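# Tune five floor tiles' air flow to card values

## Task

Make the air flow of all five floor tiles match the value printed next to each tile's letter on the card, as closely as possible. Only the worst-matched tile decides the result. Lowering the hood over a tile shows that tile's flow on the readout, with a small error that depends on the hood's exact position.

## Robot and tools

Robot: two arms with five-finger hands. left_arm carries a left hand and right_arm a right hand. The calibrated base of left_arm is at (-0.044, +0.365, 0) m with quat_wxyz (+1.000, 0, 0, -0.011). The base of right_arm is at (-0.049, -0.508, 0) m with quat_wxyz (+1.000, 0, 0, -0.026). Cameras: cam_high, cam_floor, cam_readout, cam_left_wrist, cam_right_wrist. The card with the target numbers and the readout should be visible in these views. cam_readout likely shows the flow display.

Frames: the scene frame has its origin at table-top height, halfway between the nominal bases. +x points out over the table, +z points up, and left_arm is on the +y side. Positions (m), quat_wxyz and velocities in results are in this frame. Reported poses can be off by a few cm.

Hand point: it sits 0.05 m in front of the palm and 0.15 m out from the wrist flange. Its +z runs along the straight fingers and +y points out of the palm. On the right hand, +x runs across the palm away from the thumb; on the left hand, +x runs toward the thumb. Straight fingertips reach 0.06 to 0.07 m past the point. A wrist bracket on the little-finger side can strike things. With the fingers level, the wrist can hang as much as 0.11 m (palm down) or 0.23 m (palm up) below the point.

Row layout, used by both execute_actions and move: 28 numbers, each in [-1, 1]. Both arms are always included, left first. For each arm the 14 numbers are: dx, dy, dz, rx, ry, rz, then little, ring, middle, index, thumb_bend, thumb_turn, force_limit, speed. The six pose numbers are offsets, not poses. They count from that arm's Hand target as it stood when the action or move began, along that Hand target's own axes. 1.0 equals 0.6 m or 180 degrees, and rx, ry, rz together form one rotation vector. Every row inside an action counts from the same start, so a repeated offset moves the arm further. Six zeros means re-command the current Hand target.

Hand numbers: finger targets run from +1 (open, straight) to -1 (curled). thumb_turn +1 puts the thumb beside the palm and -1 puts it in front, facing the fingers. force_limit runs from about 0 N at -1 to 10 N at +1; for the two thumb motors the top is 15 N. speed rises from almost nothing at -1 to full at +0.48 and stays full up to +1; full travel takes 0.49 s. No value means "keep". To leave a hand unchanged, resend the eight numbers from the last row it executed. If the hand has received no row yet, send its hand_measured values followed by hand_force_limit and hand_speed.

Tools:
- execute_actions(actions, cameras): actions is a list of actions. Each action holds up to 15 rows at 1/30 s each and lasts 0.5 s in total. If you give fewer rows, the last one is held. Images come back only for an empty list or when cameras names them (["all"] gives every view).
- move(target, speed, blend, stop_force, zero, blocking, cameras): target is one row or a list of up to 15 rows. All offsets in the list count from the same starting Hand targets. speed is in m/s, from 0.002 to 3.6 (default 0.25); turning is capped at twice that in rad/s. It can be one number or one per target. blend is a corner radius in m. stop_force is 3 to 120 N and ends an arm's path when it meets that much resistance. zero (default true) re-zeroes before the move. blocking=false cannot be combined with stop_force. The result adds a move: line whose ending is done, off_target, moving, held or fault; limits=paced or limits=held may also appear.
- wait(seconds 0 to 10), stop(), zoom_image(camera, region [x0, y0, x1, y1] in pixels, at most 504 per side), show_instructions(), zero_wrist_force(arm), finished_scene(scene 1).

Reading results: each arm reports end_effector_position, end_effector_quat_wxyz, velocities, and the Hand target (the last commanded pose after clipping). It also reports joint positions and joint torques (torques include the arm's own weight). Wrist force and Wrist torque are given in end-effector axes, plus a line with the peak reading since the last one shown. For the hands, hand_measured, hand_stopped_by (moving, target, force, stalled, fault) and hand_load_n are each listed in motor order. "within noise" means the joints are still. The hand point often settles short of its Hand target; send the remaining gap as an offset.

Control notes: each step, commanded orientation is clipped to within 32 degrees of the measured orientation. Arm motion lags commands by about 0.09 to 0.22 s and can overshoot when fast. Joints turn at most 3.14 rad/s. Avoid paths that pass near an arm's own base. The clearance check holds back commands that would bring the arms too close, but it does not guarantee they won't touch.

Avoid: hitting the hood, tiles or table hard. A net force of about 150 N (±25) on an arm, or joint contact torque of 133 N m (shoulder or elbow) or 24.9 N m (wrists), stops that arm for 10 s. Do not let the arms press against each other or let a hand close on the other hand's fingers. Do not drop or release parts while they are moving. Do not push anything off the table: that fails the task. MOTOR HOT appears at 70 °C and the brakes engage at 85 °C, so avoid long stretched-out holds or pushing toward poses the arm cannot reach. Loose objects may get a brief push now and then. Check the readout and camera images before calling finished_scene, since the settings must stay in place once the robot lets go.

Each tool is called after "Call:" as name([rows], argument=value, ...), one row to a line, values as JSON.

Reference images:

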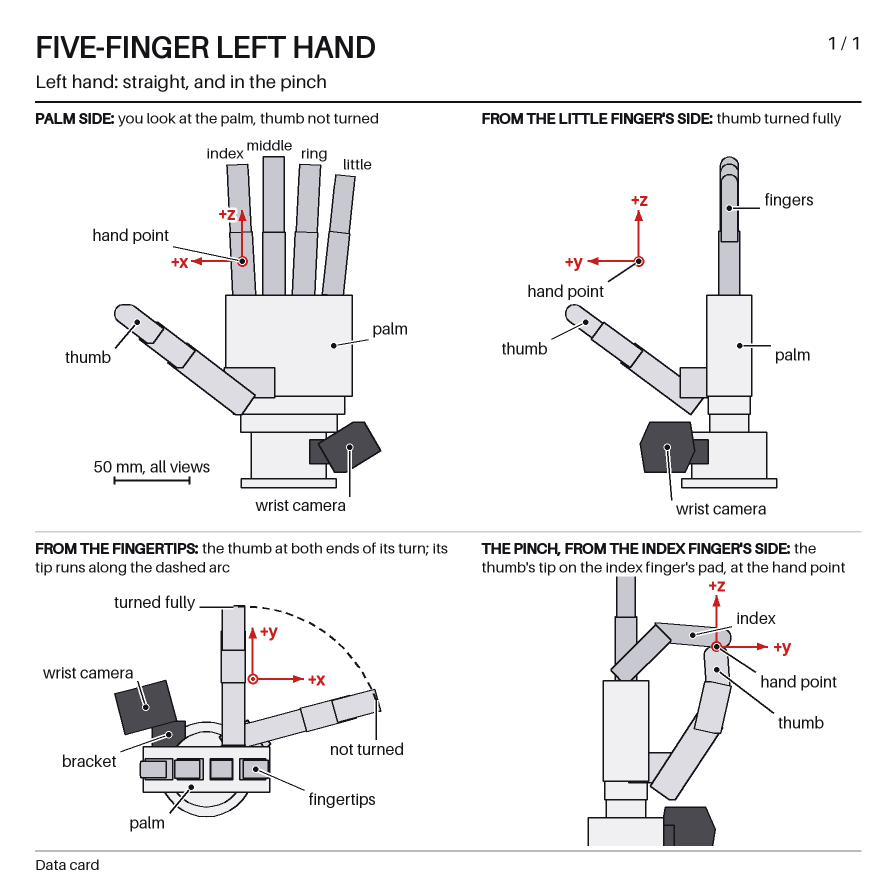

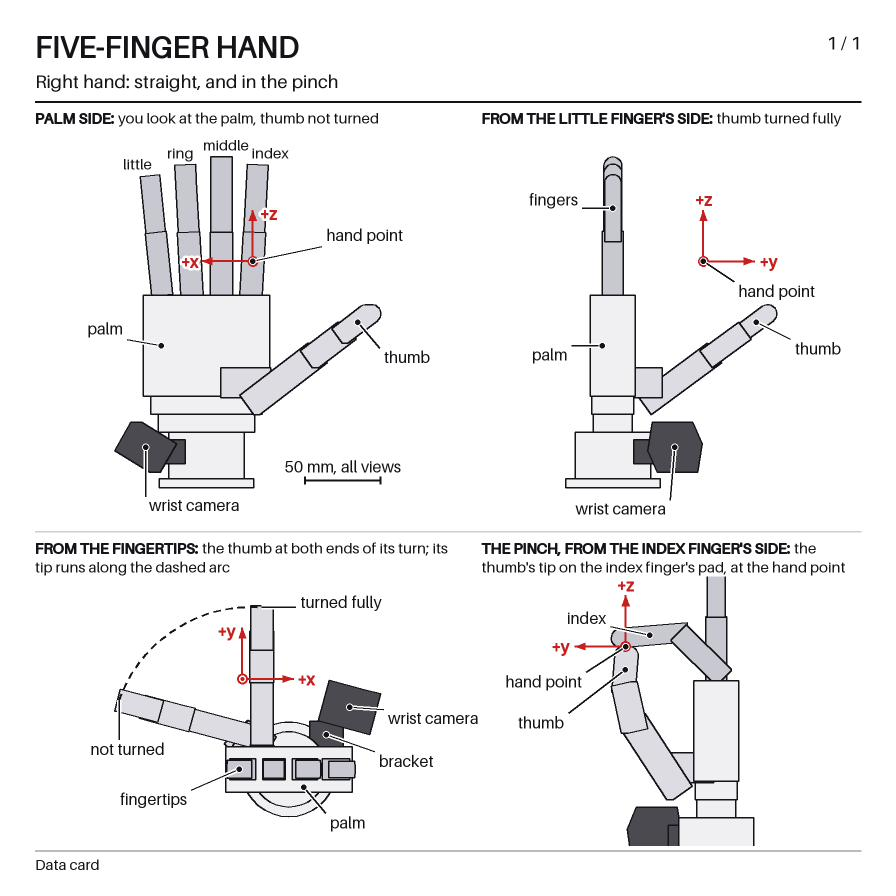

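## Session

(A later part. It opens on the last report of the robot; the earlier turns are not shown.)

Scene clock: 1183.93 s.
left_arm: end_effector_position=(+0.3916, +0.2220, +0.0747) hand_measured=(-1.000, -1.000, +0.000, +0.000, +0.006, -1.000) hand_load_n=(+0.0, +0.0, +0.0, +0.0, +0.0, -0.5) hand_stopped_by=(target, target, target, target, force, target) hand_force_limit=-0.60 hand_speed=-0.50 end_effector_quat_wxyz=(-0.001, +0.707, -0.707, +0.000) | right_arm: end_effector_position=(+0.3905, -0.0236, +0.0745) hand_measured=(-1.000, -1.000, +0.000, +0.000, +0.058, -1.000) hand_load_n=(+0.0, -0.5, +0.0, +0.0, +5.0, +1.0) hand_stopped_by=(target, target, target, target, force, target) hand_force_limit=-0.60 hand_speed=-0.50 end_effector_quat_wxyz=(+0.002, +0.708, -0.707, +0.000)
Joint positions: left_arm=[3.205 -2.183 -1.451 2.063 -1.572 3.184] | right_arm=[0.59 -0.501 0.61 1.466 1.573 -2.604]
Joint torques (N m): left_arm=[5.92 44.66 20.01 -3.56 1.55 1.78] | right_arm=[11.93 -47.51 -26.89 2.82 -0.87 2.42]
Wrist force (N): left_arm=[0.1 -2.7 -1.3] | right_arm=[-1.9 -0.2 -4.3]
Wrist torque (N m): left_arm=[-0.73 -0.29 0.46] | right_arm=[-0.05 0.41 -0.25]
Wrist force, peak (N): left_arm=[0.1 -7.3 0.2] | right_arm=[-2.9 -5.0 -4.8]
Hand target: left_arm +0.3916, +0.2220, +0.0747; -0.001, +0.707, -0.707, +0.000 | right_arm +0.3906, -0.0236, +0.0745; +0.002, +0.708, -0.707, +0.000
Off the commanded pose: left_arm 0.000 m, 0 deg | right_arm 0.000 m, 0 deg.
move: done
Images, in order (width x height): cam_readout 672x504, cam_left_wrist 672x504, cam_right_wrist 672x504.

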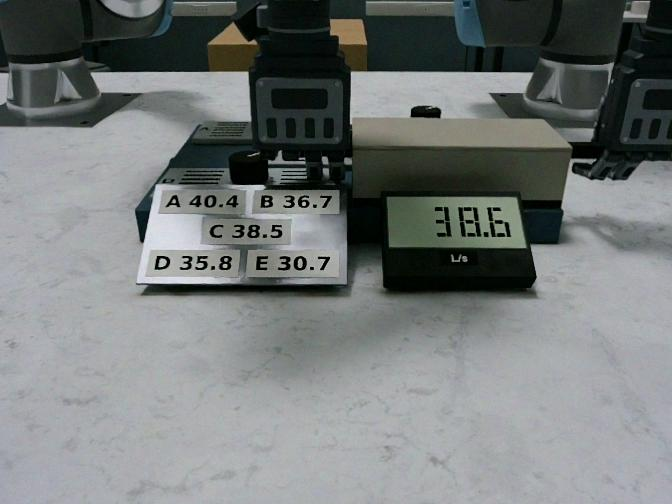

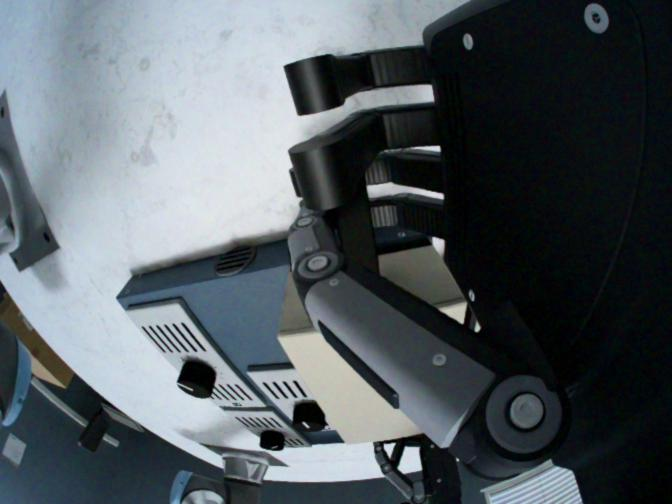

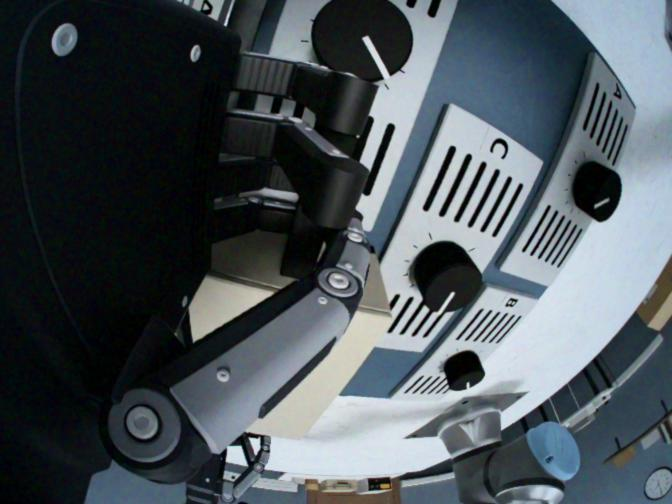

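Call:
move([
  [0, 0, -0.09, 0, 0, 0, -1, -1, 0, 0, -0.3, -1, -0.6, -0.5, 0, 0, -0.09, 0, 0, 0, -1, -1, 0, 0, -0.3, -1, -0.6, -0.5],
  [0, 0.3075, -0.09, 0, 0, 0, -1, -1, 0, 0, -0.3, -1, -0.6, -0.5, 0, 0.3008, -0.09, 0, 0, 0, -1, -1, 0, 0, -0.3, -1, -0.6, -0.5],
  [0, 0.3075, -0.015, 0, 0, 0, -1, -1, 0, 0, -0.3, -1, -0.6, -0.5, 0, 0.3008, -0.015, 0, 0, 0, -1, -1, 0, 0, -0.3, -1, -0.6, -0.5],
  [0, 0.3075, 0, 0, 0, 0, -1, -1, 0, 0, -0.3, -1, -0.6, -0.5, 0, 0.3008, 0, 0, 0, 0, -1, -1, 0, 0, -0.3, -1, -0.6, -0.5],
], speed=[0.15, 0.2, 0.15, 0.04], blend=[0.01, 0.01, 0.001, 0], cameras=["cam_floor", "cam_readout"])

Call:
zoom_image(camera="cam_floor", region=[290, 60, 500, 200])

Scene clock: 1196.50 s.
left_arm: end_effector_position=(+0.2070, +0.2222, +0.0745) hand_measured=(-1.000, -1.000, +0.000, +0.000, +0.006, -1.000) hand_load_n=(+0.0, +0.0, +0.0, +0.0, +0.0, +0.0) hand_stopped_by=(target, target, target, target, force, target) hand_force_limit=-0.60 hand_speed=-0.50 end_effector_quat_wxyz=(-0.001, +0.707, -0.707, +0.000) | right_arm: end_effector_position=(+0.2101, -0.0239, +0.0749) hand_measured=(-1.000, -1.000, +0.000, +0.000, +0.056, -1.000) hand_load_n=(+0.0, -1.5, +0.0, +0.0, +4.0, +0.5) hand_stopped_by=(target, target, target, target, force, target) hand_force_limit=-0.60 hand_speed=-0.50 end_effector_quat_wxyz=(+0.002, +0.708, -0.707, +0.001)
Joint positions: left_arm=[3.23 -1.81 -2.025 2.264 -1.572 3.209] | right_arm=[0.766 -0.851 1.265 1.162 1.572 -2.428]
Joint torques (N m): left_arm=[-7.16 35.69 18.06 -4.41 -1.18 -2.15] | right_arm=[-5.59 -49.16 -23.84 4.6 -0.84 1.82]
Wrist force (N): left_arm=[0.4 -2.7 -0.9] | right_arm=[-2.6 -3.7 -5.0]
Wrist torque (N m): left_arm=[-0.70 -0.28 0.32] | right_arm=[-0.12 0.56 -0.39]
Wrist force, peak (N): left_arm=[1.5 -3.8 7.8] | right_arm=[-2.4 -4.4 -11.1]
Hand target: left_arm +0.2071, +0.2222, +0.0746; -0.001, +0.707, -0.707, +0.000 | right_arm +0.2101, -0.0238, +0.0750; +0.002, +0.708, -0.707, +0.000
Off the commanded pose: left_arm 0.000 m, 0 deg | right_arm 0.000 m, 0 deg.
move: done
Images, in order (width x height): cam_floor 672x504, cam_readout 672x504.

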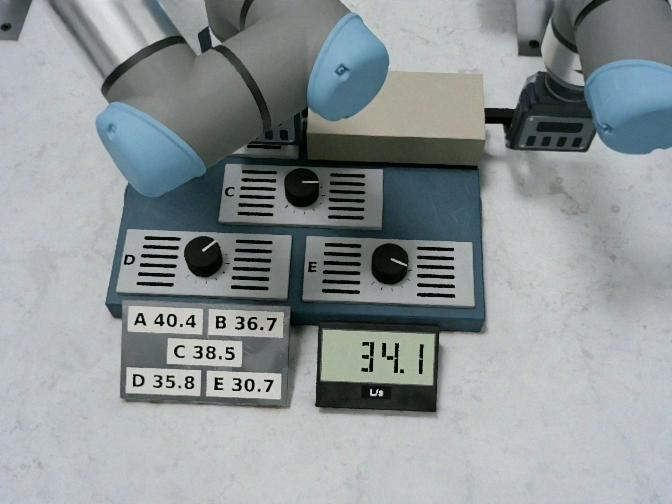

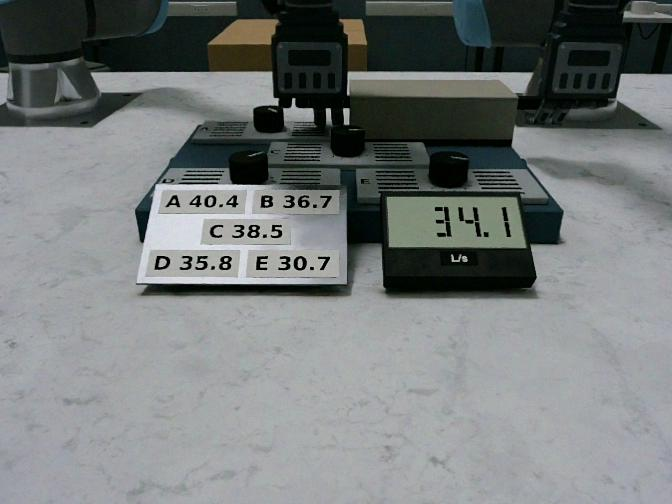

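Scaled by 2.400 from the camera's 672x504 image, which has a finer 960x720 frame.

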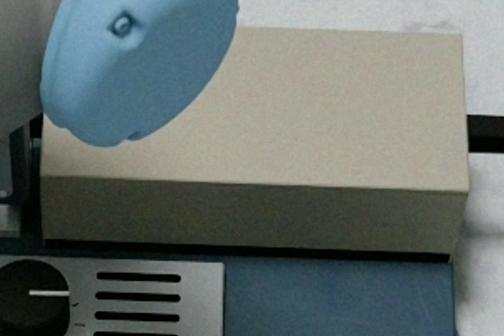

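Call:
move([
  [0, 0, -0.015, 0, 0, 0, -1, -1, 0, 0, -0.3, -1, -0.6, -0.5, 0, 0, -0.015, 0, 0, 0, -1, -1, 0, 0, -0.3, -1, -0.6, -0.5],
  [0.0037, 0, -0.015, 0, 0, 0, -1, -1, 0, 0, -0.3, -1, -0.6, -0.5, 0.0037, 0, -0.015, 0, 0, 0, -1, -1, 0, 0, -0.3, -1, -0.6, -0.5],
  [0.0037, 0, 0, 0, 0, 0, -1, -1, 0, 0, -0.3, -1, -0.6, -0.5, 0.0037, 0, 0, 0, 0, 0, -1, -1, 0, 0, -0.3, -1, -0.6, -0.5],
], speed=0.06, blend=[0.001, 0.001, 0], cameras=["cam_readout"])

Call:
move([
  [0, 0, -0.015, 0, 0, 0, -1, -1, 0, 0, -0.3, -1, -0.6, -0.5, 0, 0, -0.015, 0, 0, 0, -1, -1, 0, 0, -0.3, -1, -0.6, -0.5],
  [0.0033, 0.0025, -0.015, 0, 0, 0, -1, -1, 0, 0, -0.3, -1, -0.6, -0.5, 0.0033, 0.0025, -0.015, 0, 0, 0, -1, -1, 0, 0, -0.3, -1, -0.6, -0.5],
  [0.0033, 0.0025, 0, 0, 0, 0, -1, -1, 0, 0, -0.3, -1, -0.6, -0.5, 0.0033, 0.0025, 0, 0, 0, 0, -1, -1, 0, 0, -0.3, -1, -0.6, -0.5],
], speed=0.06, blend=[0.001, 0.001, 0], cameras=["cam_readout"])

Call:
move([
  [0, 0, -0.015, 0, 0, 0, -1, -1, 0, 0, -0.3, -1, -0.6, -0.5, 0, 0, -0.015, 0, 0, 0, -1, -1, 0, 0, -0.3, -1, -0.6, -0.5],
  [-0.005, -0.005, -0.015, 0, 0, 0, -1, -1, 0, 0, -0.3, -1, -0.6, -0.5, -0.005, -0.005, -0.015, 0, 0, 0, -1, -1, 0, 0, -0.3, -1, -0.6, -0.5],
  [-0.005, -0.005, 0, 0, 0, 0, -1, -1, 0, 0, -0.3, -1, -0.6, -0.5, -0.005, -0.005, 0, 0, 0, 0, -1, -1, 0, 0, -0.3, -1, -0.6, -0.5],
], speed=0.06, blend=[0.001, 0.001, 0], cameras=["cam_readout"])

Scene clock: 1206.23 s.
left_arm: end_effector_position=(+0.2070, +0.2200, +0.0745) hand_measured=(-1.000, -1.000, +0.000, +0.000, +0.006, -1.000) hand_load_n=(+0.0, +0.0, +0.0, +0.0, +0.0, -0.5) hand_stopped_by=(target, target, target, target, force, target) hand_force_limit=-0.60 hand_speed=-0.50 end_effector_quat_wxyz=(-0.001, +0.707, -0.707, +0.000) | right_arm: end_effector_position=(+0.2101, -0.0261, +0.0749) hand_measured=(-1.000, -1.000, +0.000, +0.000, +0.056, -1.000) hand_load_n=(+0.0, -1.5, +0.5, +0.0, +4.0, +0.5) hand_stopped_by=(target, target, target, target, force, target) hand_force_limit=-0.60 hand_speed=-0.50 end_effector_quat_wxyz=(+0.002, +0.708, -0.707, +0.000)
Joint positions: left_arm=[3.223 -1.811 -2.023 2.264 -1.572 3.202] | right_arm=[0.763 -0.856 1.272 1.159 1.572 -2.431]
Joint torques (N m): left_arm=[6.41 35.23 18.43 -4.39 -0.28 1.9] | right_arm=[10.1 -49.84 -26.4 5.19 0.52 1.77]
Wrist force (N): left_arm=[0.5 -2.9 -0.9] | right_arm=[-2.5 -2.9 -2.9]
Wrist torque (N m): left_arm=[-0.74 -0.30 0.34] | right_arm=[-0.10 0.47 -0.37]
Wrist force, peak (N): left_arm=[1.4 -2.5 4.6] | right_arm=[-2.0 -5.1 -11.3]
Hand target: left_arm +0.2071, +0.2200, +0.0746; -0.001, +0.707, -0.707, +0.000 | right_arm +0.2101, -0.0261, +0.0750; +0.002, +0.708, -0.707, +0.000
Off the commanded pose: left_arm 0.000 m, 0 deg | right_arm 0.000 m, 0 deg.
move: done
Images, in order (width x height): cam_readout 672x504.

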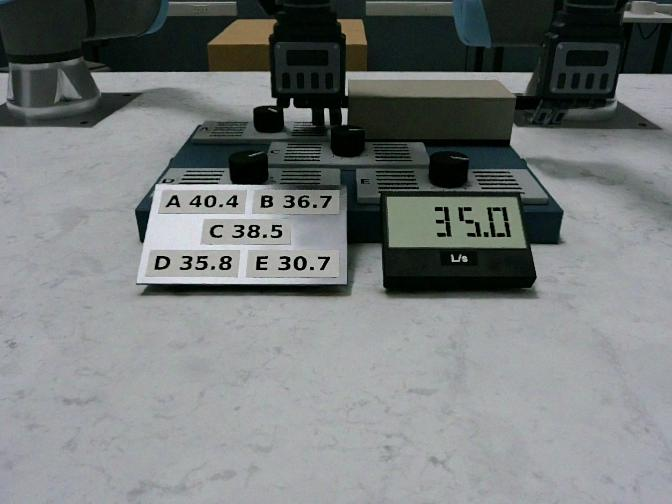

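Scene clock: 1207.00 s.
left_arm: end_effector_position=(+0.2055, +0.2180, +0.0745) hand_measured=(-1.000, -1.000, +0.000, +0.000, +0.006, -1.000) hand_load_n=(+0.0, +0.0, +0.0, +0.0, +0.0, +0.0) hand_stopped_by=(target, target, target, target, force, target) hand_force_limit=-0.60 hand_speed=-0.50 end_effector_quat_wxyz=(-0.001, +0.707, -0.707, +0.000) | right_arm: end_effector_position=(+0.2086, -0.0281, +0.0749) hand_measured=(-1.000, -1.000, +0.000, +0.000, +0.056, -1.000) hand_load_n=(+0.0, -1.5, +0.0, +0.0, +4.0, +0.5) hand_stopped_by=(target, target, target, target, force, target) hand_force_limit=-0.60 hand_speed=-0.50 end_effector_quat_wxyz=(+0.002, +0.708, -0.707, +0.001)
Joint positions: left_arm=[3.217 -1.81 -2.025 2.264 -1.572 3.196] | right_arm=[0.762 -0.861 1.283 1.154 1.572 -2.432]
Joint torques (N m): left_arm=[5.98 32.91 19.7 -5.02 0.12 2.15] | right_arm=[-14.25 -49.09 -24.76 4.85 0.44 -1.95]
Wrist force (N): left_arm=[0.6 -2.9 -1.1] | right_arm=[-3.1 -2.8 -2.1]
Wrist torque (N m): left_arm=[-0.73 -0.31 0.38] | right_arm=[-0.10 0.48 -0.37]
Wrist force, peak (N): left_arm=[1.7 -2.3 4.8] | right_arm=[-2.4 -5.2 -11.2]
Hand target: left_arm +0.2056, +0.2180, +0.0746; -0.001, +0.707, -0.707, +0.000 | right_arm +0.2086, -0.0280, +0.0750; +0.002, +0.708, -0.707, +0.000
Off the commanded pose: left_arm 0.000 m, 0 deg | right_arm 0.000 m, 0 deg.
move: done
Images, in order (width x height): cam_readout 672x504.

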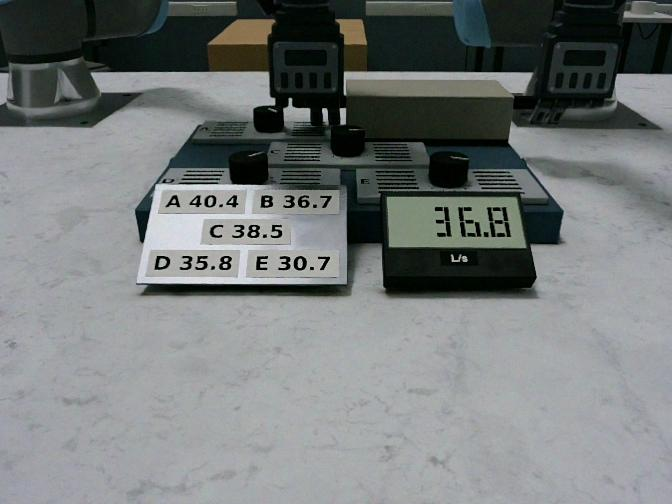

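Scene clock: 1207.80 s.
left_arm: end_effector_position=(+0.2085, +0.2210, +0.0746) hand_measured=(-1.000, -1.000, +0.000, +0.000, +0.006, -1.000) hand_load_n=(+0.0, +0.0, +0.0, +0.0, +0.0, +0.0) hand_stopped_by=(target, target, target, target, force, target) hand_force_limit=-0.60 hand_speed=-0.50 end_effector_quat_wxyz=(-0.001, +0.707, -0.707, +0.000) | right_arm: end_effector_position=(+0.2116, -0.0251, +0.0749) hand_measured=(-1.000, -1.000, +0.000, +0.000, +0.056, -1.000) hand_load_n=(+0.5, -0.5, -0.5, +0.0, +4.0, +0.5) hand_stopped_by=(target, target, target, target, force, target) hand_force_limit=-0.60 hand_speed=-0.50 end_effector_quat_wxyz=(+0.002, +0.708, -0.707, +0.001)
Joint positions: left_arm=[3.226 -1.814 -2.02 2.263 -1.572 3.205] | right_arm=[0.762 -0.852 1.265 1.162 1.572 -2.432]
Joint torques (N m): left_arm=[-6.42 36.03 19.3 -4.61 0.13 -2.1] | right_arm=[15.05 -50.18 -26.35 4.85 -0.81 2.52]
Wrist force (N): left_arm=[0.4 -2.7 -0.8] | right_arm=[-1.2 -2.8 -1.0]
Wrist torque (N m): left_arm=[-0.72 -0.28 0.43] | right_arm=[-0.16 0.41 -0.36]
Wrist force, peak (N): left_arm=[1.5 -3.5 4.4] | right_arm=[-2.6 -4.7 -10.5]
Hand target: left_arm +0.2086, +0.2210, +0.0746; -0.001, +0.707, -0.707, +0.000 | right_arm +0.2116, -0.0250, +0.0750; +0.002, +0.708, -0.707, +0.000
Off the commanded pose: left_arm 0.000 m, 0 deg | right_arm 0.000 m, 0 deg.
move: done
Images, in order (width x height): cam_readout 672x504.

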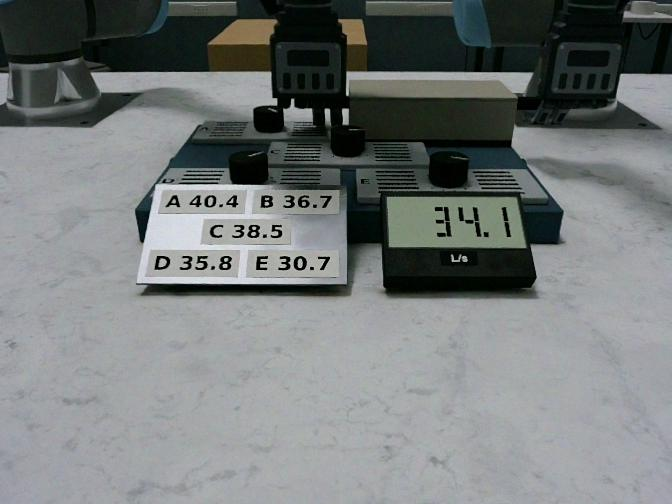

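Call:
move([
  [0, 0, -0.015, 0, 0, 0, -1, -1, 0, 0, -0.3, -1, -0.6, -0.5, 0, 0, -0.015, 0, 0, 0, -1, -1, 0, 0, -0.3, -1, -0.6, -0.5],
  [0.005, 0.0025, -0.015, 0, 0, 0, -1, -1, 0, 0, -0.3, -1, -0.6, -0.5, 0.005, 0.0025, -0.015, 0, 0, 0, -1, -1, 0, 0, -0.3, -1, -0.6, -0.5],
  [0.005, 0.0025, 0, 0, 0, 0, -1, -1, 0, 0, -0.3, -1, -0.6, -0.5, 0.005, 0.0025, 0, 0, 0, 0, -1, -1, 0, 0, -0.3, -1, -0.6, -0.5],
], speed=0.06, blend=[0.001, 0.001, 0], cameras=["cam_readout"])

Call:
move([
  [0, 0, -0.015, 0, 0, 0, -1, -1, 0, 0, -0.3, -1, -0.6, -0.5, 0, 0, -0.015, 0, 0, 0, -1, -1, 0, 0, -0.3, -1, -0.6, -0.5],
  [0.0033, 0, -0.015, 0, 0, 0, -1, -1, 0, 0, -0.3, -1, -0.6, -0.5, 0.0033, 0, -0.015, 0, 0, 0, -1, -1, 0, 0, -0.3, -1, -0.6, -0.5],
  [0.0033, 0, 0, 0, 0, 0, -1, -1, 0, 0, -0.3, -1, -0.6, -0.5, 0.0033, 0, 0, 0, 0, 0, -1, -1, 0, 0, -0.3, -1, -0.6, -0.5],
], speed=0.06, blend=[0.001, 0.001, 0], cameras=["cam_readout"])

Call:
move([
  [0, 0, -0.015, 0, 0, 0, -1, -1, 0, 0, -0.3, -1, -0.6, -0.5, 0, 0, -0.015, 0, 0, 0, -1, -1, 0, 0, -0.3, -1, -0.6, -0.5],
  [0.0033, 0, -0.015, 0, 0, 0, -1, -1, 0, 0, -0.3, -1, -0.6, -0.5, 0.0033, 0, -0.015, 0, 0, 0, -1, -1, 0, 0, -0.3, -1, -0.6, -0.5],
  [0.0033, 0, 0, 0, 0, 0, -1, -1, 0, 0, -0.3, -1, -0.6, -0.5, 0.0033, 0, 0, 0, 0, 0, -1, -1, 0, 0, -0.3, -1, -0.6, -0.5],
], speed=0.06, blend=[0.001, 0.001, 0], cameras=["cam_readout", "cam_floor"])

Call:
zoom_image(camera="cam_floor", region=[290, 60, 500, 200])

Scene clock: 1223.27 s.
left_arm: end_effector_position=(+0.2070, +0.2180, +0.0746) hand_measured=(-1.000, -1.000, +0.000, +0.000, +0.006, -1.000) hand_load_n=(+0.0, +0.0, +0.0, +0.0, +0.0, +0.0) hand_stopped_by=(target, target, target, target, force, target) hand_force_limit=-0.60 hand_speed=-0.50 end_effector_quat_wxyz=(-0.001, +0.707, -0.707, +0.000) | right_arm: end_effector_position=(+0.2101, -0.0281, +0.0749) hand_measured=(-1.000, -1.000, +0.000, +0.000, +0.056, -1.000) hand_load_n=(+0.0, -1.5, +0.0, +0.0, +4.0, +0.5) hand_stopped_by=(target, target, target, target, force, target) hand_force_limit=-0.60 hand_speed=-0.50 end_effector_quat_wxyz=(+0.002, +0.708, -0.707, +0.000)
Joint positions: left_arm=[3.217 -1.813 -2.021 2.263 -1.572 3.195] | right_arm=[0.76 -0.859 1.279 1.156 1.572 -2.434]
Joint torques (N m): left_arm=[3.96 35.59 18.63 -4.68 0.14 1.59] | right_arm=[-10.17 -49.96 -23.44 5.43 0.97 1.78]
Wrist force (N): left_arm=[0.8 -2.7 -0.8] | right_arm=[-3.0 -2.8 -1.4]
Wrist torque (N m): left_arm=[-0.72 -0.33 0.33] | right_arm=[-0.12 0.43 -0.35]
Wrist force, peak (N): left_arm=[1.7 -3.0 4.7] | right_arm=[-2.2 -5.0 -10.5]
Hand target: left_arm +0.2071, +0.2180, +0.0746; -0.001, +0.707, -0.707, +0.000 | right_arm +0.2101, -0.0280, +0.0750; +0.002, +0.708, -0.707, +0.000
Off the commanded pose: left_arm 0.000 m, 0 deg | right_arm 0.000 m, 0 deg.
move: done
Images, in order (width x height): cam_readout 672x504.

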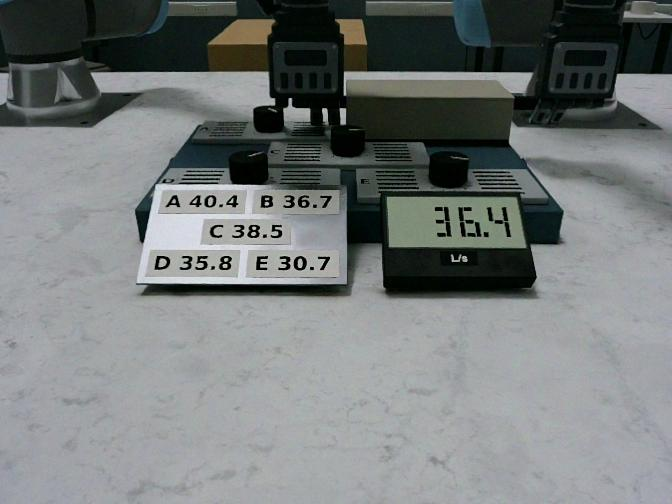

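Scene clock: 1224.03 s.
left_arm: end_effector_position=(+0.2070, +0.2160, +0.0745) hand_measured=(-1.000, -1.000, +0.000, +0.000, +0.006, -1.000) hand_load_n=(+0.0, +0.0, +0.0, +0.0, +0.0, +0.0) hand_stopped_by=(target, target, target, target, force, target) hand_force_limit=-0.60 hand_speed=-0.50 end_effector_quat_wxyz=(-0.001, +0.707, -0.707, +0.000) | right_arm: end_effector_position=(+0.2101, -0.0301, +0.0749) hand_measured=(-1.000, -1.000, +0.000, +0.000, +0.056, -1.000) hand_load_n=(+0.0, -2.0, +0.0, +0.0, +3.0, +0.5) hand_stopped_by=(target, target, target, target, force, target) hand_force_limit=-0.60 hand_speed=-0.50 end_effector_quat_wxyz=(+0.002, +0.708, -0.707, +0.001)
Joint positions: left_arm=[3.21 -1.814 -2.019 2.263 -1.572 3.189] | right_arm=[0.757 -0.863 1.286 1.153 1.572 -2.437]
Joint torques (N m): left_arm=[5.79 34.72 18.79 -4.77 -1.18 2.13] | right_arm=[12.09 -49.04 -23.95 5.17 0.31 1.82]
Wrist force (N): left_arm=[0.6 -2.7 -0.9] | right_arm=[-3.2 -4.5 -2.9]
Wrist torque (N m): left_arm=[-0.71 -0.32 0.37] | right_arm=[-0.14 0.52 -0.40]
Wrist force, peak (N): left_arm=[0.7 -3.1 4.6] | right_arm=[-1.9 -7.3 -11.8]
Hand target: left_arm +0.2071, +0.2160, +0.0746; -0.001, +0.707, -0.707, +0.000 | right_arm +0.2101, -0.0300, +0.0750; +0.002, +0.708, -0.707, +0.000
Off the commanded pose: left_arm 0.000 m, 0 deg | right_arm 0.000 m, 0 deg.
move: done
Images, in order (width x height): cam_readout 672x504.

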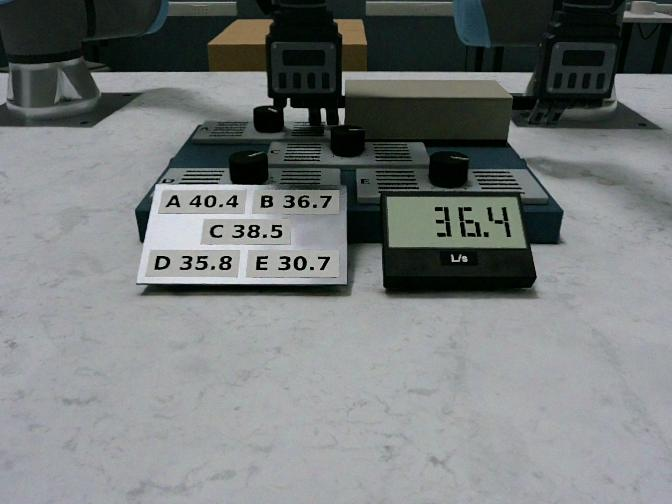

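Scene clock: 1224.80 s.
left_arm: end_effector_position=(+0.2070, +0.2140, +0.0745) hand_measured=(-1.000, -1.000, +0.000, +0.000, +0.006, -1.000) hand_load_n=(+0.0, +0.0, +0.0, +0.0, +0.0, +0.0) hand_stopped_by=(target, target, target, target, force, target) hand_force_limit=-0.60 hand_speed=-0.50 end_effector_quat_wxyz=(-0.001, +0.707, -0.707, +0.000) | right_arm: end_effector_position=(+0.2101, -0.0320, +0.0749) hand_measured=(-1.000, -1.000, +0.000, +0.000, +0.056, -1.000) hand_load_n=(+0.0, -1.5, +0.0, +0.0, +3.5, +1.0) hand_stopped_by=(target, target, target, target, force, target) hand_force_limit=-0.60 hand_speed=-0.50 end_effector_quat_wxyz=(+0.002, +0.708, -0.707, +0.001)
Joint positions: left_arm=[3.204 -1.816 -2.017 2.262 -1.572 3.182] | right_arm=[0.754 -0.867 1.292 1.15 1.572 -2.44]
Joint torques (N m): left_arm=[6.61 34.23 18.51 -4.65 0.89 2.01] | right_arm=[0.41 -48.45 -23.99 5.15 -0.39 1.79]
Wrist force (N): left_arm=[0.5 -2.9 -0.5] | right_arm=[-3.3 -4.2 -3.1]
Wrist torque (N m): left_arm=[-0.75 -0.28 0.37] | right_arm=[-0.14 0.52 -0.40]
Wrist force, peak (N): left_arm=[-2.4 -3.2 5.1] | right_arm=[-2.1 -6.8 -11.8]
Hand target: left_arm +0.2071, +0.2140, +0.0746; -0.001, +0.707, -0.707, +0.000 | right_arm +0.2101, -0.0320, +0.0750; +0.002, +0.708, -0.707, +0.000
Off the commanded pose: left_arm 0.000 m, 0 deg | right_arm 0.000 m, 0 deg.
move: done
Images, in order (width x height): cam_floor 672x504, cam_readout 672x504.

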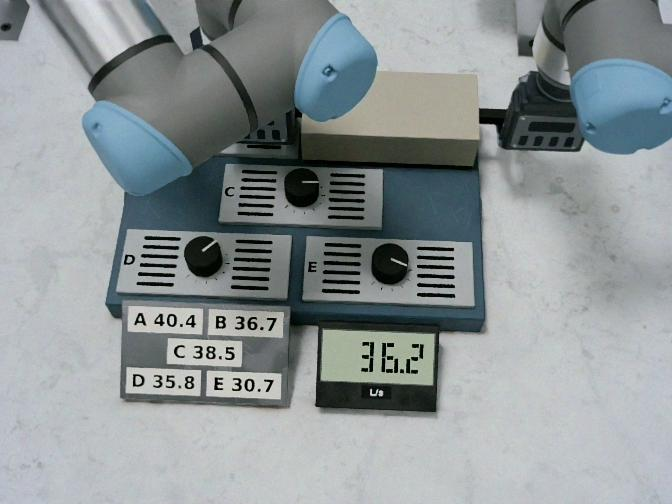

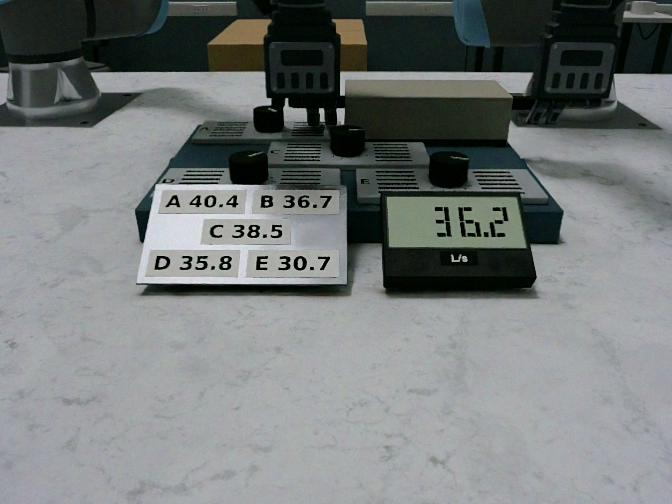

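Scaled by 2.400 from the camera's 672x504 image, which has a finer 960x720 frame.

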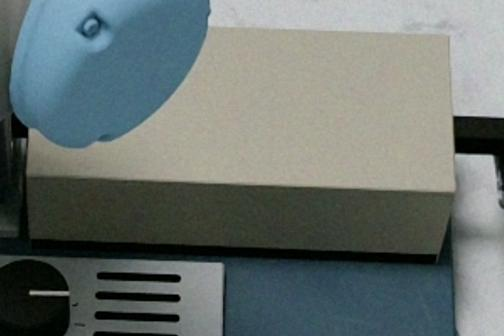

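Call:
move([
  [0, 0, -0.015, 0, 0, 0, -1, -1, 0, 0, -0.3, -1, -0.6, -0.5, 0, 0, -0.015, 0, 0, 0, -1, -1, 0, 0, -0.3, -1, -0.6, -0.5],
  [-0.0033, -0.0033, -0.015, 0, 0, 0, -1, -1, 0, 0, -0.3, -1, -0.6, -0.5, -0.0033, -0.0033, -0.015, 0, 0, 0, -1, -1, 0, 0, -0.3, -1, -0.6, -0.5],
  [-0.0033, -0.0033, 0, 0, 0, 0, -1, -1, 0, 0, -0.3, -1, -0.6, -0.5, -0.0033, -0.0033, 0, 0, 0, 0, -1, -1, 0, 0, -0.3, -1, -0.6, -0.5],
], speed=0.06, blend=[0.001, 0.001, 0], cameras=["cam_readout"])

Call:
move([
  [0, 0, -0.015, 0, 0, 0, -1, -1, 0, 0, -0.3, -1, -0.6, -0.5, 0, 0, -0.015, 0, 0, 0, -1, -1, 0, 0, -0.3, -1, -0.6, -0.5],
  [-0.005, 0, -0.015, 0, 0, 0, -1, -1, 0, 0, -0.3, -1, -0.6, -0.5, -0.005, 0, -0.015, 0, 0, 0, -1, -1, 0, 0, -0.3, -1, -0.6, -0.5],
  [-0.005, 0, 0, 0, 0, 0, -1, -1, 0, 0, -0.3, -1, -0.6, -0.5, -0.005, 0, 0, 0, 0, 0, -1, -1, 0, 0, -0.3, -1, -0.6, -0.5],
], speed=0.06, blend=[0.001, 0.001, 0], cameras=["cam_readout"])

Call:
move([
  [0, 0, -0.015, 0, 0, 0, -1, -1, 0, 0, -0.3, -1, -0.6, -0.5, 0, 0, -0.015, 0, 0, 0, -1, -1, 0, 0, -0.3, -1, -0.6, -0.5],
  [0, 0.0067, -0.015, 0, 0, 0, -1, -1, 0, 0, -0.3, -1, -0.6, -0.5, 0, 0.0067, -0.015, 0, 0, 0, -1, -1, 0, 0, -0.3, -1, -0.6, -0.5],
  [0, 0.0067, 0, 0, 0, 0, -1, -1, 0, 0, -0.3, -1, -0.6, -0.5, 0, 0.0067, 0, 0, 0, 0, -1, -1, 0, 0, -0.3, -1, -0.6, -0.5],
], speed=0.06, blend=[0.001, 0.001, 0], cameras=["cam_readout"])

Call:
move([
  [0, 0, -0.015, 0, 0, 0, -1, -1, 0, 0, -0.3, -1, -0.6, -0.5, 0, 0, -0.015, 0, 0, 0, -1, -1, 0, 0, -0.3, -1, -0.6, -0.5],
  [-0.0067, 0, -0.015, 0, 0, 0, -1, -1, 0, 0, -0.3, -1, -0.6, -0.5, -0.0067, 0, -0.015, 0, 0, 0, -1, -1, 0, 0, -0.3, -1, -0.6, -0.5],
  [-0.0067, 0, 0, 0, 0, 0, -1, -1, 0, 0, -0.3, -1, -0.6, -0.5, -0.0067, 0, 0, 0, 0, 0, -1, -1, 0, 0, -0.3, -1, -0.6, -0.5],
], speed=0.06, blend=[0.001, 0.001, 0], cameras=["cam_readout", "cam_floor"])

Call:
zoom_image(camera="cam_floor", region=[290, 60, 500, 200])

Scene clock: 1252.47 s.
left_arm: end_effector_position=(+0.2090, +0.2160, +0.0745) hand_measured=(-1.000, -1.000, +0.000, +0.000, +0.006, -1.000) hand_load_n=(+0.0, +0.0, +0.5, +0.0, +0.0, +0.0) hand_stopped_by=(target, target, target, target, force, target) hand_force_limit=-0.60 hand_speed=-0.50 end_effector_quat_wxyz=(-0.001, +0.707, -0.707, +0.000) | right_arm: end_effector_position=(+0.2121, -0.0300, +0.0749) hand_measured=(-1.000, -1.000, +0.000, +0.000, +0.056, -1.000) hand_load_n=(+0.0, -1.5, +0.0, +0.0, +3.5, +0.5) hand_stopped_by=(target, target, target, target, force, target) hand_force_limit=-0.60 hand_speed=-0.50 end_effector_quat_wxyz=(+0.002, +0.708, -0.707, +0.000)
Joint positions: left_arm=[3.21 -1.818 -2.013 2.261 -1.572 3.189] | right_arm=[0.755 -0.86 1.281 1.155 1.572 -2.439]
Joint torques (N m): left_arm=[-7.94 35.22 17.44 -4.41 0.02 -2.22] | right_arm=[12.22 -49.36 -25.88 4.87 0.14 1.21]
Wrist force (N): left_arm=[0.6 -2.9 -1.0] | right_arm=[-2.0 -2.7 -1.8]
Wrist torque (N m): left_arm=[-0.73 -0.31 0.41] | right_arm=[-0.12 0.45 -0.38]
Wrist force, peak (N): left_arm=[1.6 -2.6 5.1] | right_arm=[-2.3 -4.5 -10.3]
Hand target: left_arm +0.2090, +0.2160, +0.0746; -0.001, +0.707, -0.707, +0.000 | right_arm +0.2121, -0.0300, +0.0750; +0.002, +0.708, -0.707, +0.000
Off the commanded pose: left_arm 0.000 m, 0 deg | right_arm 0.000 m, 0 deg.
move: done
Images, in order (width x height): cam_readout 672x504.

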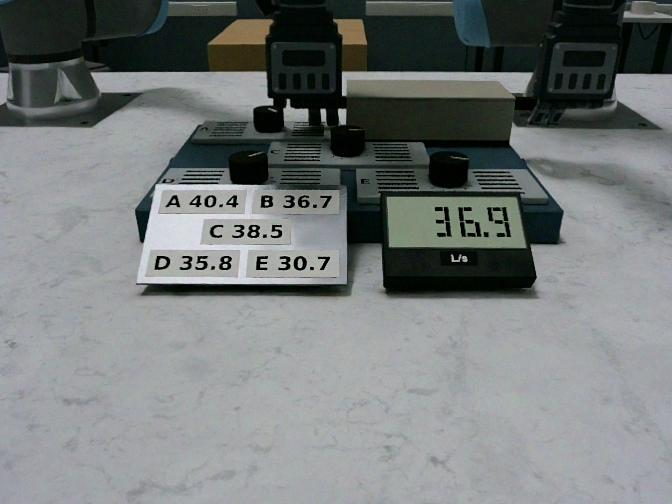

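Scene clock: 1253.23 s.
left_arm: end_effector_position=(+0.2090, +0.2190, +0.0745) hand_measured=(-1.000, -1.000, +0.000, +0.000, +0.006, -1.000) hand_load_n=(+0.5, +0.0, +0.0, -0.5, +0.0, +0.0) hand_stopped_by=(target, target, target, target, force, target) hand_force_limit=-0.60 hand_speed=-0.50 end_effector_quat_wxyz=(-0.001, +0.707, -0.707, +0.000) | right_arm: end_effector_position=(+0.2120, -0.0270, +0.0749) hand_measured=(-1.000, -1.000, +0.000, +0.000, +0.056, -1.000) hand_load_n=(+0.0, -1.0, +0.0, +0.0, +3.5, +1.0) hand_stopped_by=(target, target, target, target, force, target) hand_force_limit=-0.60 hand_speed=-0.50 end_effector_quat_wxyz=(+0.002, +0.708, -0.707, +0.000)
Joint positions: left_arm=[3.22 -1.816 -2.016 2.262 -1.572 3.198] | right_arm=[0.759 -0.855 1.271 1.159 1.572 -2.435]
Joint torques (N m): left_arm=[-2.98 34.01 19.51 -4.77 -0.73 -1.84] | right_arm=[-14.81 -49.2 -25.56 5.38 0.51 -2.22]
Wrist force (N): left_arm=[0.5 -2.8 -0.9] | right_arm=[-3.0 -1.6 -1.5]
Wrist torque (N m): left_arm=[-0.72 -0.30 0.44] | right_arm=[-0.06 0.45 -0.42]
Wrist force, peak (N): left_arm=[2.1 -2.7 4.6] | right_arm=[-3.0 -4.3 -10.1]
Hand target: left_arm +0.2090, +0.2190, +0.0746; -0.001, +0.707, -0.707, +0.000 | right_arm +0.2121, -0.0270, +0.0750; +0.002, +0.708, -0.707, +0.000
Off the commanded pose: left_arm 0.000 m, 0 deg | right_arm 0.000 m, 0 deg.
move: done
Images, in order (width x height): cam_readout 672x504.

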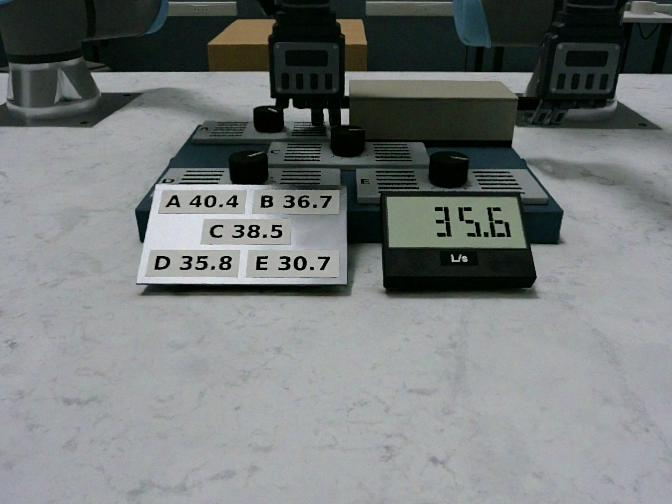

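Scene clock: 1254.03 s.
left_arm: end_effector_position=(+0.2050, +0.2190, +0.0746) hand_measured=(-1.000, -1.000, +0.000, +0.000, +0.006, -1.000) hand_load_n=(+0.0, +0.0, +0.0, +0.0, +0.0, +0.0) hand_stopped_by=(target, target, target, target, force, target) hand_force_limit=-0.60 hand_speed=-0.50 end_effector_quat_wxyz=(-0.001, +0.707, -0.707, +0.000) | right_arm: end_effector_position=(+0.2080, -0.0270, +0.0749) hand_measured=(-1.000, -1.000, +0.000, +0.000, +0.056, -1.000) hand_load_n=(+0.0, -1.5, +0.0, +0.0, +2.5, +0.5) hand_stopped_by=(target, target, target, target, force, target) hand_force_limit=-0.60 hand_speed=-0.50 end_effector_quat_wxyz=(+0.002, +0.708, -0.707, +0.001)
Joint positions: left_arm=[3.22 -1.808 -2.027 2.265 -1.572 3.199] | right_arm=[0.764 -0.86 1.28 1.155 1.572 -2.43]
Joint torques (N m): left_arm=[8.48 34.19 17.49 -4.51 -0.32 2.08] | right_arm=[-12.88 -47.64 -23.2 5.85 -0.01 -2.02]
Wrist force (N): left_arm=[0.5 -2.5 -1.0] | right_arm=[-4.3 -7.9 -3.8]
Wrist torque (N m): left_arm=[-0.68 -0.30 0.34] | right_arm=[-0.26 0.52 -0.66]
Wrist force, peak (N): left_arm=[1.8 -3.4 4.8] | right_arm=[-3.0 -10.3 -11.7]
Hand target: left_arm +0.2050, +0.2190, +0.0746; -0.001, +0.707, -0.707, +0.000 | right_arm +0.2081, -0.0270, +0.0750; +0.002, +0.708, -0.707, +0.000
Off the commanded pose: left_arm 0.000 m, 0 deg | right_arm 0.000 m, 0 deg.
move: done
Images, in order (width x height): cam_readout 672x504.

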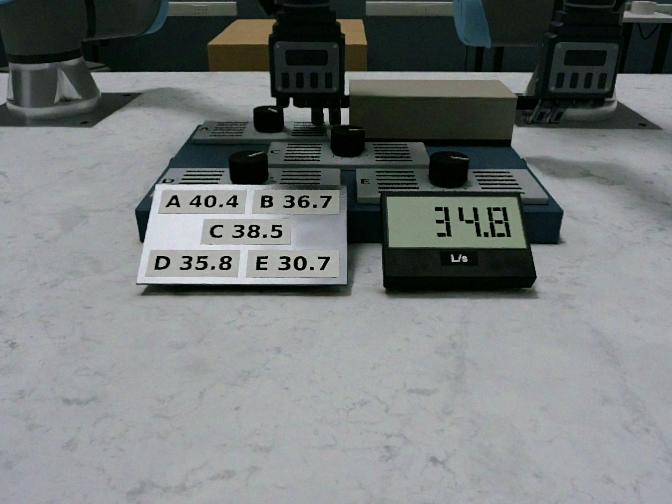

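Scene clock: 1254.83 s.
left_arm: end_effector_position=(+0.2050, +0.2230, +0.0746) hand_measured=(-1.000, -1.000, +0.000, +0.000, +0.006, -1.000) hand_load_n=(+0.0, +0.0, +0.0, +0.0, +0.0, +0.0) hand_stopped_by=(target, target, target, target, force, target) hand_force_limit=-0.60 hand_speed=-0.50 end_effector_quat_wxyz=(-0.001, +0.707, -0.707, +0.000) | right_arm: end_effector_position=(+0.2080, -0.0230, +0.0749) hand_measured=(-1.000, -1.000, +0.000, +0.000, +0.056, -1.000) hand_load_n=(+0.0, -2.0, +0.0, +0.0, +2.5, +0.5) hand_stopped_by=(target, target, target, target, force, target) hand_force_limit=-0.60 hand_speed=-0.50 end_effector_quat_wxyz=(+0.002, +0.708, -0.707, +0.001)
Joint positions: left_arm=[3.234 -1.805 -2.031 2.266 -1.572 3.212] | right_arm=[0.77 -0.853 1.267 1.161 1.572 -2.425]
Joint torques (N m): left_arm=[-2.79 34.97 19.1 -4.58 -0.2 -1.51] | right_arm=[-11.5 -48.03 -23.01 5.56 -1.61 -2.26]
Wrist force (N): left_arm=[0.3 -2.8 -0.7] | right_arm=[-2.2 -9.8 -5.0]
Wrist torque (N m): left_arm=[-0.74 -0.26 0.44] | right_arm=[-0.31 0.53 -0.67]
Wrist force, peak (N): left_arm=[3.1 -2.5 4.4] | right_arm=[-2.3 -11.6 -13.2]
Hand target: left_arm +0.2050, +0.2230, +0.0746; -0.001, +0.707, -0.707, +0.000 | right_arm +0.2080, -0.0230, +0.0750; +0.002, +0.708, -0.707, +0.000
Off the commanded pose: left_arm 0.000 m, 0 deg | right_arm 0.000 m, 0 deg.
move: done
Images, in order (width x height): cam_floor 672x504, cam_readout 672x504.

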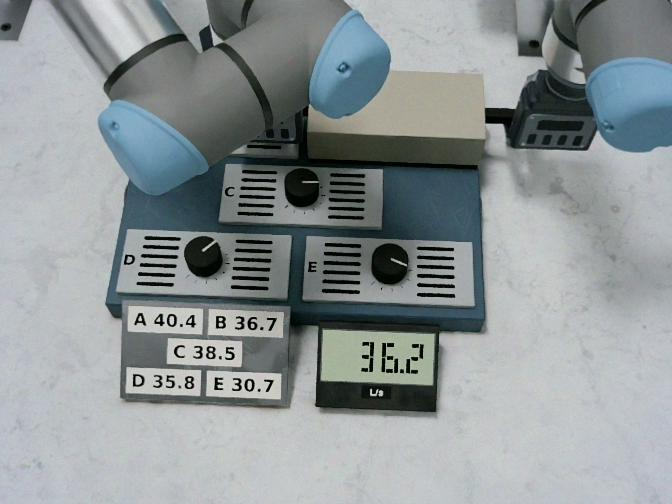

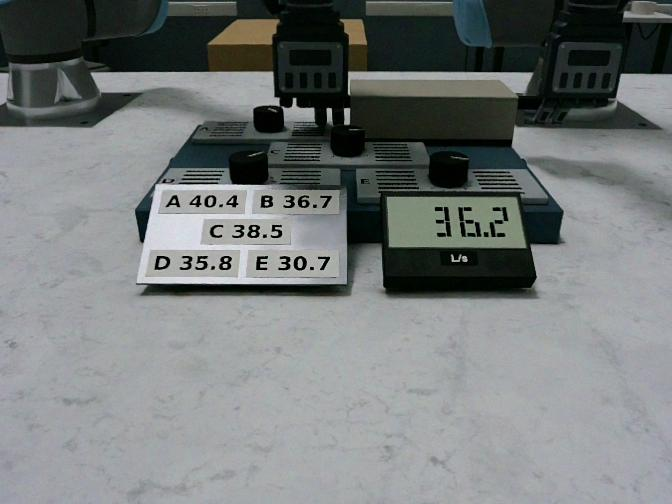

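Scaled by 2.400 from the camera's 672x504 image, which has a finer 960x720 frame.

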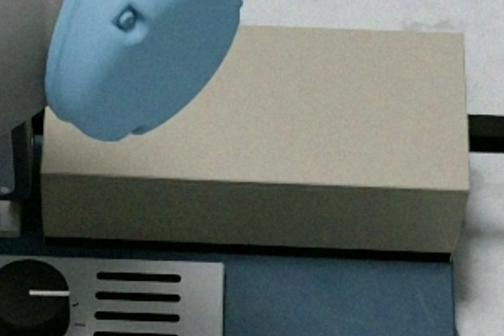

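Call:
execute_actions(actions=[], cameras=["cam_high","cam_floor","cam_readout"])

Scene clock: 1293.20 s.
left_arm: end_effector_position=(+0.2050, +0.2230, +0.0746) hand_measured=(-1.000, -1.000, +0.000, +0.000, +0.006, -1.000) hand_load_n=(+0.0, +0.0, +0.0, +0.0, -0.5, +0.0) hand_stopped_by=(target, target, target, target, force, target) hand_force_limit=-0.60 hand_speed=-0.50 end_effector_quat_wxyz=(-0.001, +0.707, -0.707, +0.000) | right_arm: end_effector_position=(+0.2080, -0.0230, +0.0750) hand_measured=(-1.000, -1.000, +0.000, +0.000, +0.056, -1.000) hand_load_n=(+0.0, -1.5, +0.0, +0.0, +2.5, +0.5) hand_stopped_by=(target, target, target, target, force, target) hand_force_limit=-0.60 hand_speed=-0.50 end_effector_quat_wxyz=(+0.002, +0.708, -0.707, +0.000)
Joint positions: left_arm=[3.234 -1.805 -2.031 2.266 -1.572 3.212] | right_arm=[0.77 -0.853 1.267 1.161 1.572 -2.425]
Joint velocities: within noise
Joint torques (N m): left_arm=[-3.86 35.12 18.93 -0.39 1.35 1.86] | right_arm=[-12.1 -48.5 -23.59 4.62 -1.91 -2.2]
Wrist force (N): left_arm=[0.7 -2.6 -0.9] | right_arm=[-2.7 -7.2 -3.6]
Wrist torque (N m): left_arm=[-0.70 -0.33 0.44] | right_arm=[-0.22 0.49 -0.60]
Wrist force, peak (N): left_arm=[0.5 -3.1 -1.0] | right_arm=[-2.5 -9.9 -5.0]
Hand target: left_arm +0.2050, +0.2230, +0.0746; -0.001, +0.707, -0.707, +0.000 | right_arm +0.2080, -0.0230, +0.0750; +0.002, +0.708, -0.707, +0.000
Off the commanded pose: left_arm 0.000 m, 0 deg | right_arm 0.000 m, 0 deg.
Images, in order (width x height): cam_high 672x504, cam_floor 672x504, cam_readout 672x504.

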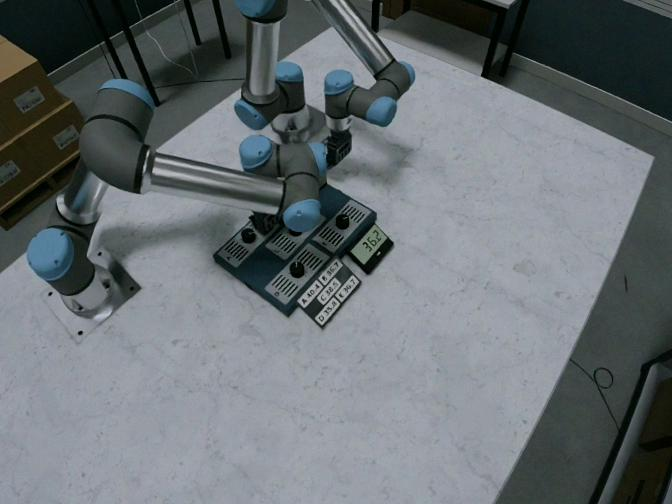

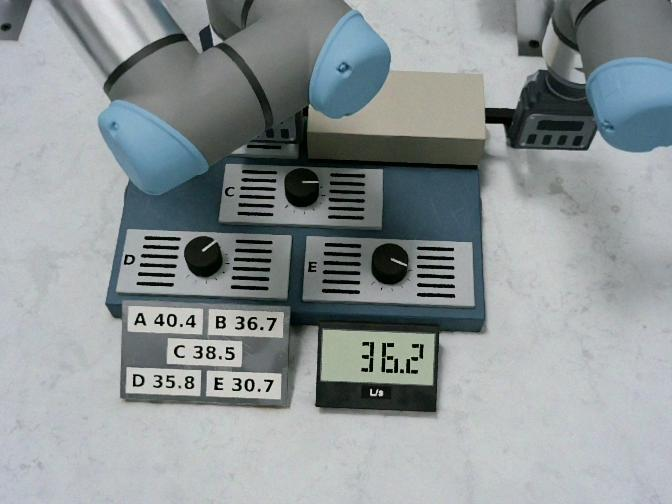

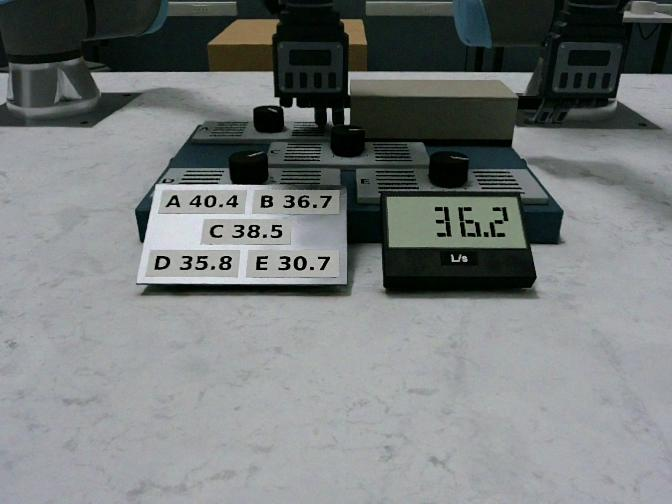

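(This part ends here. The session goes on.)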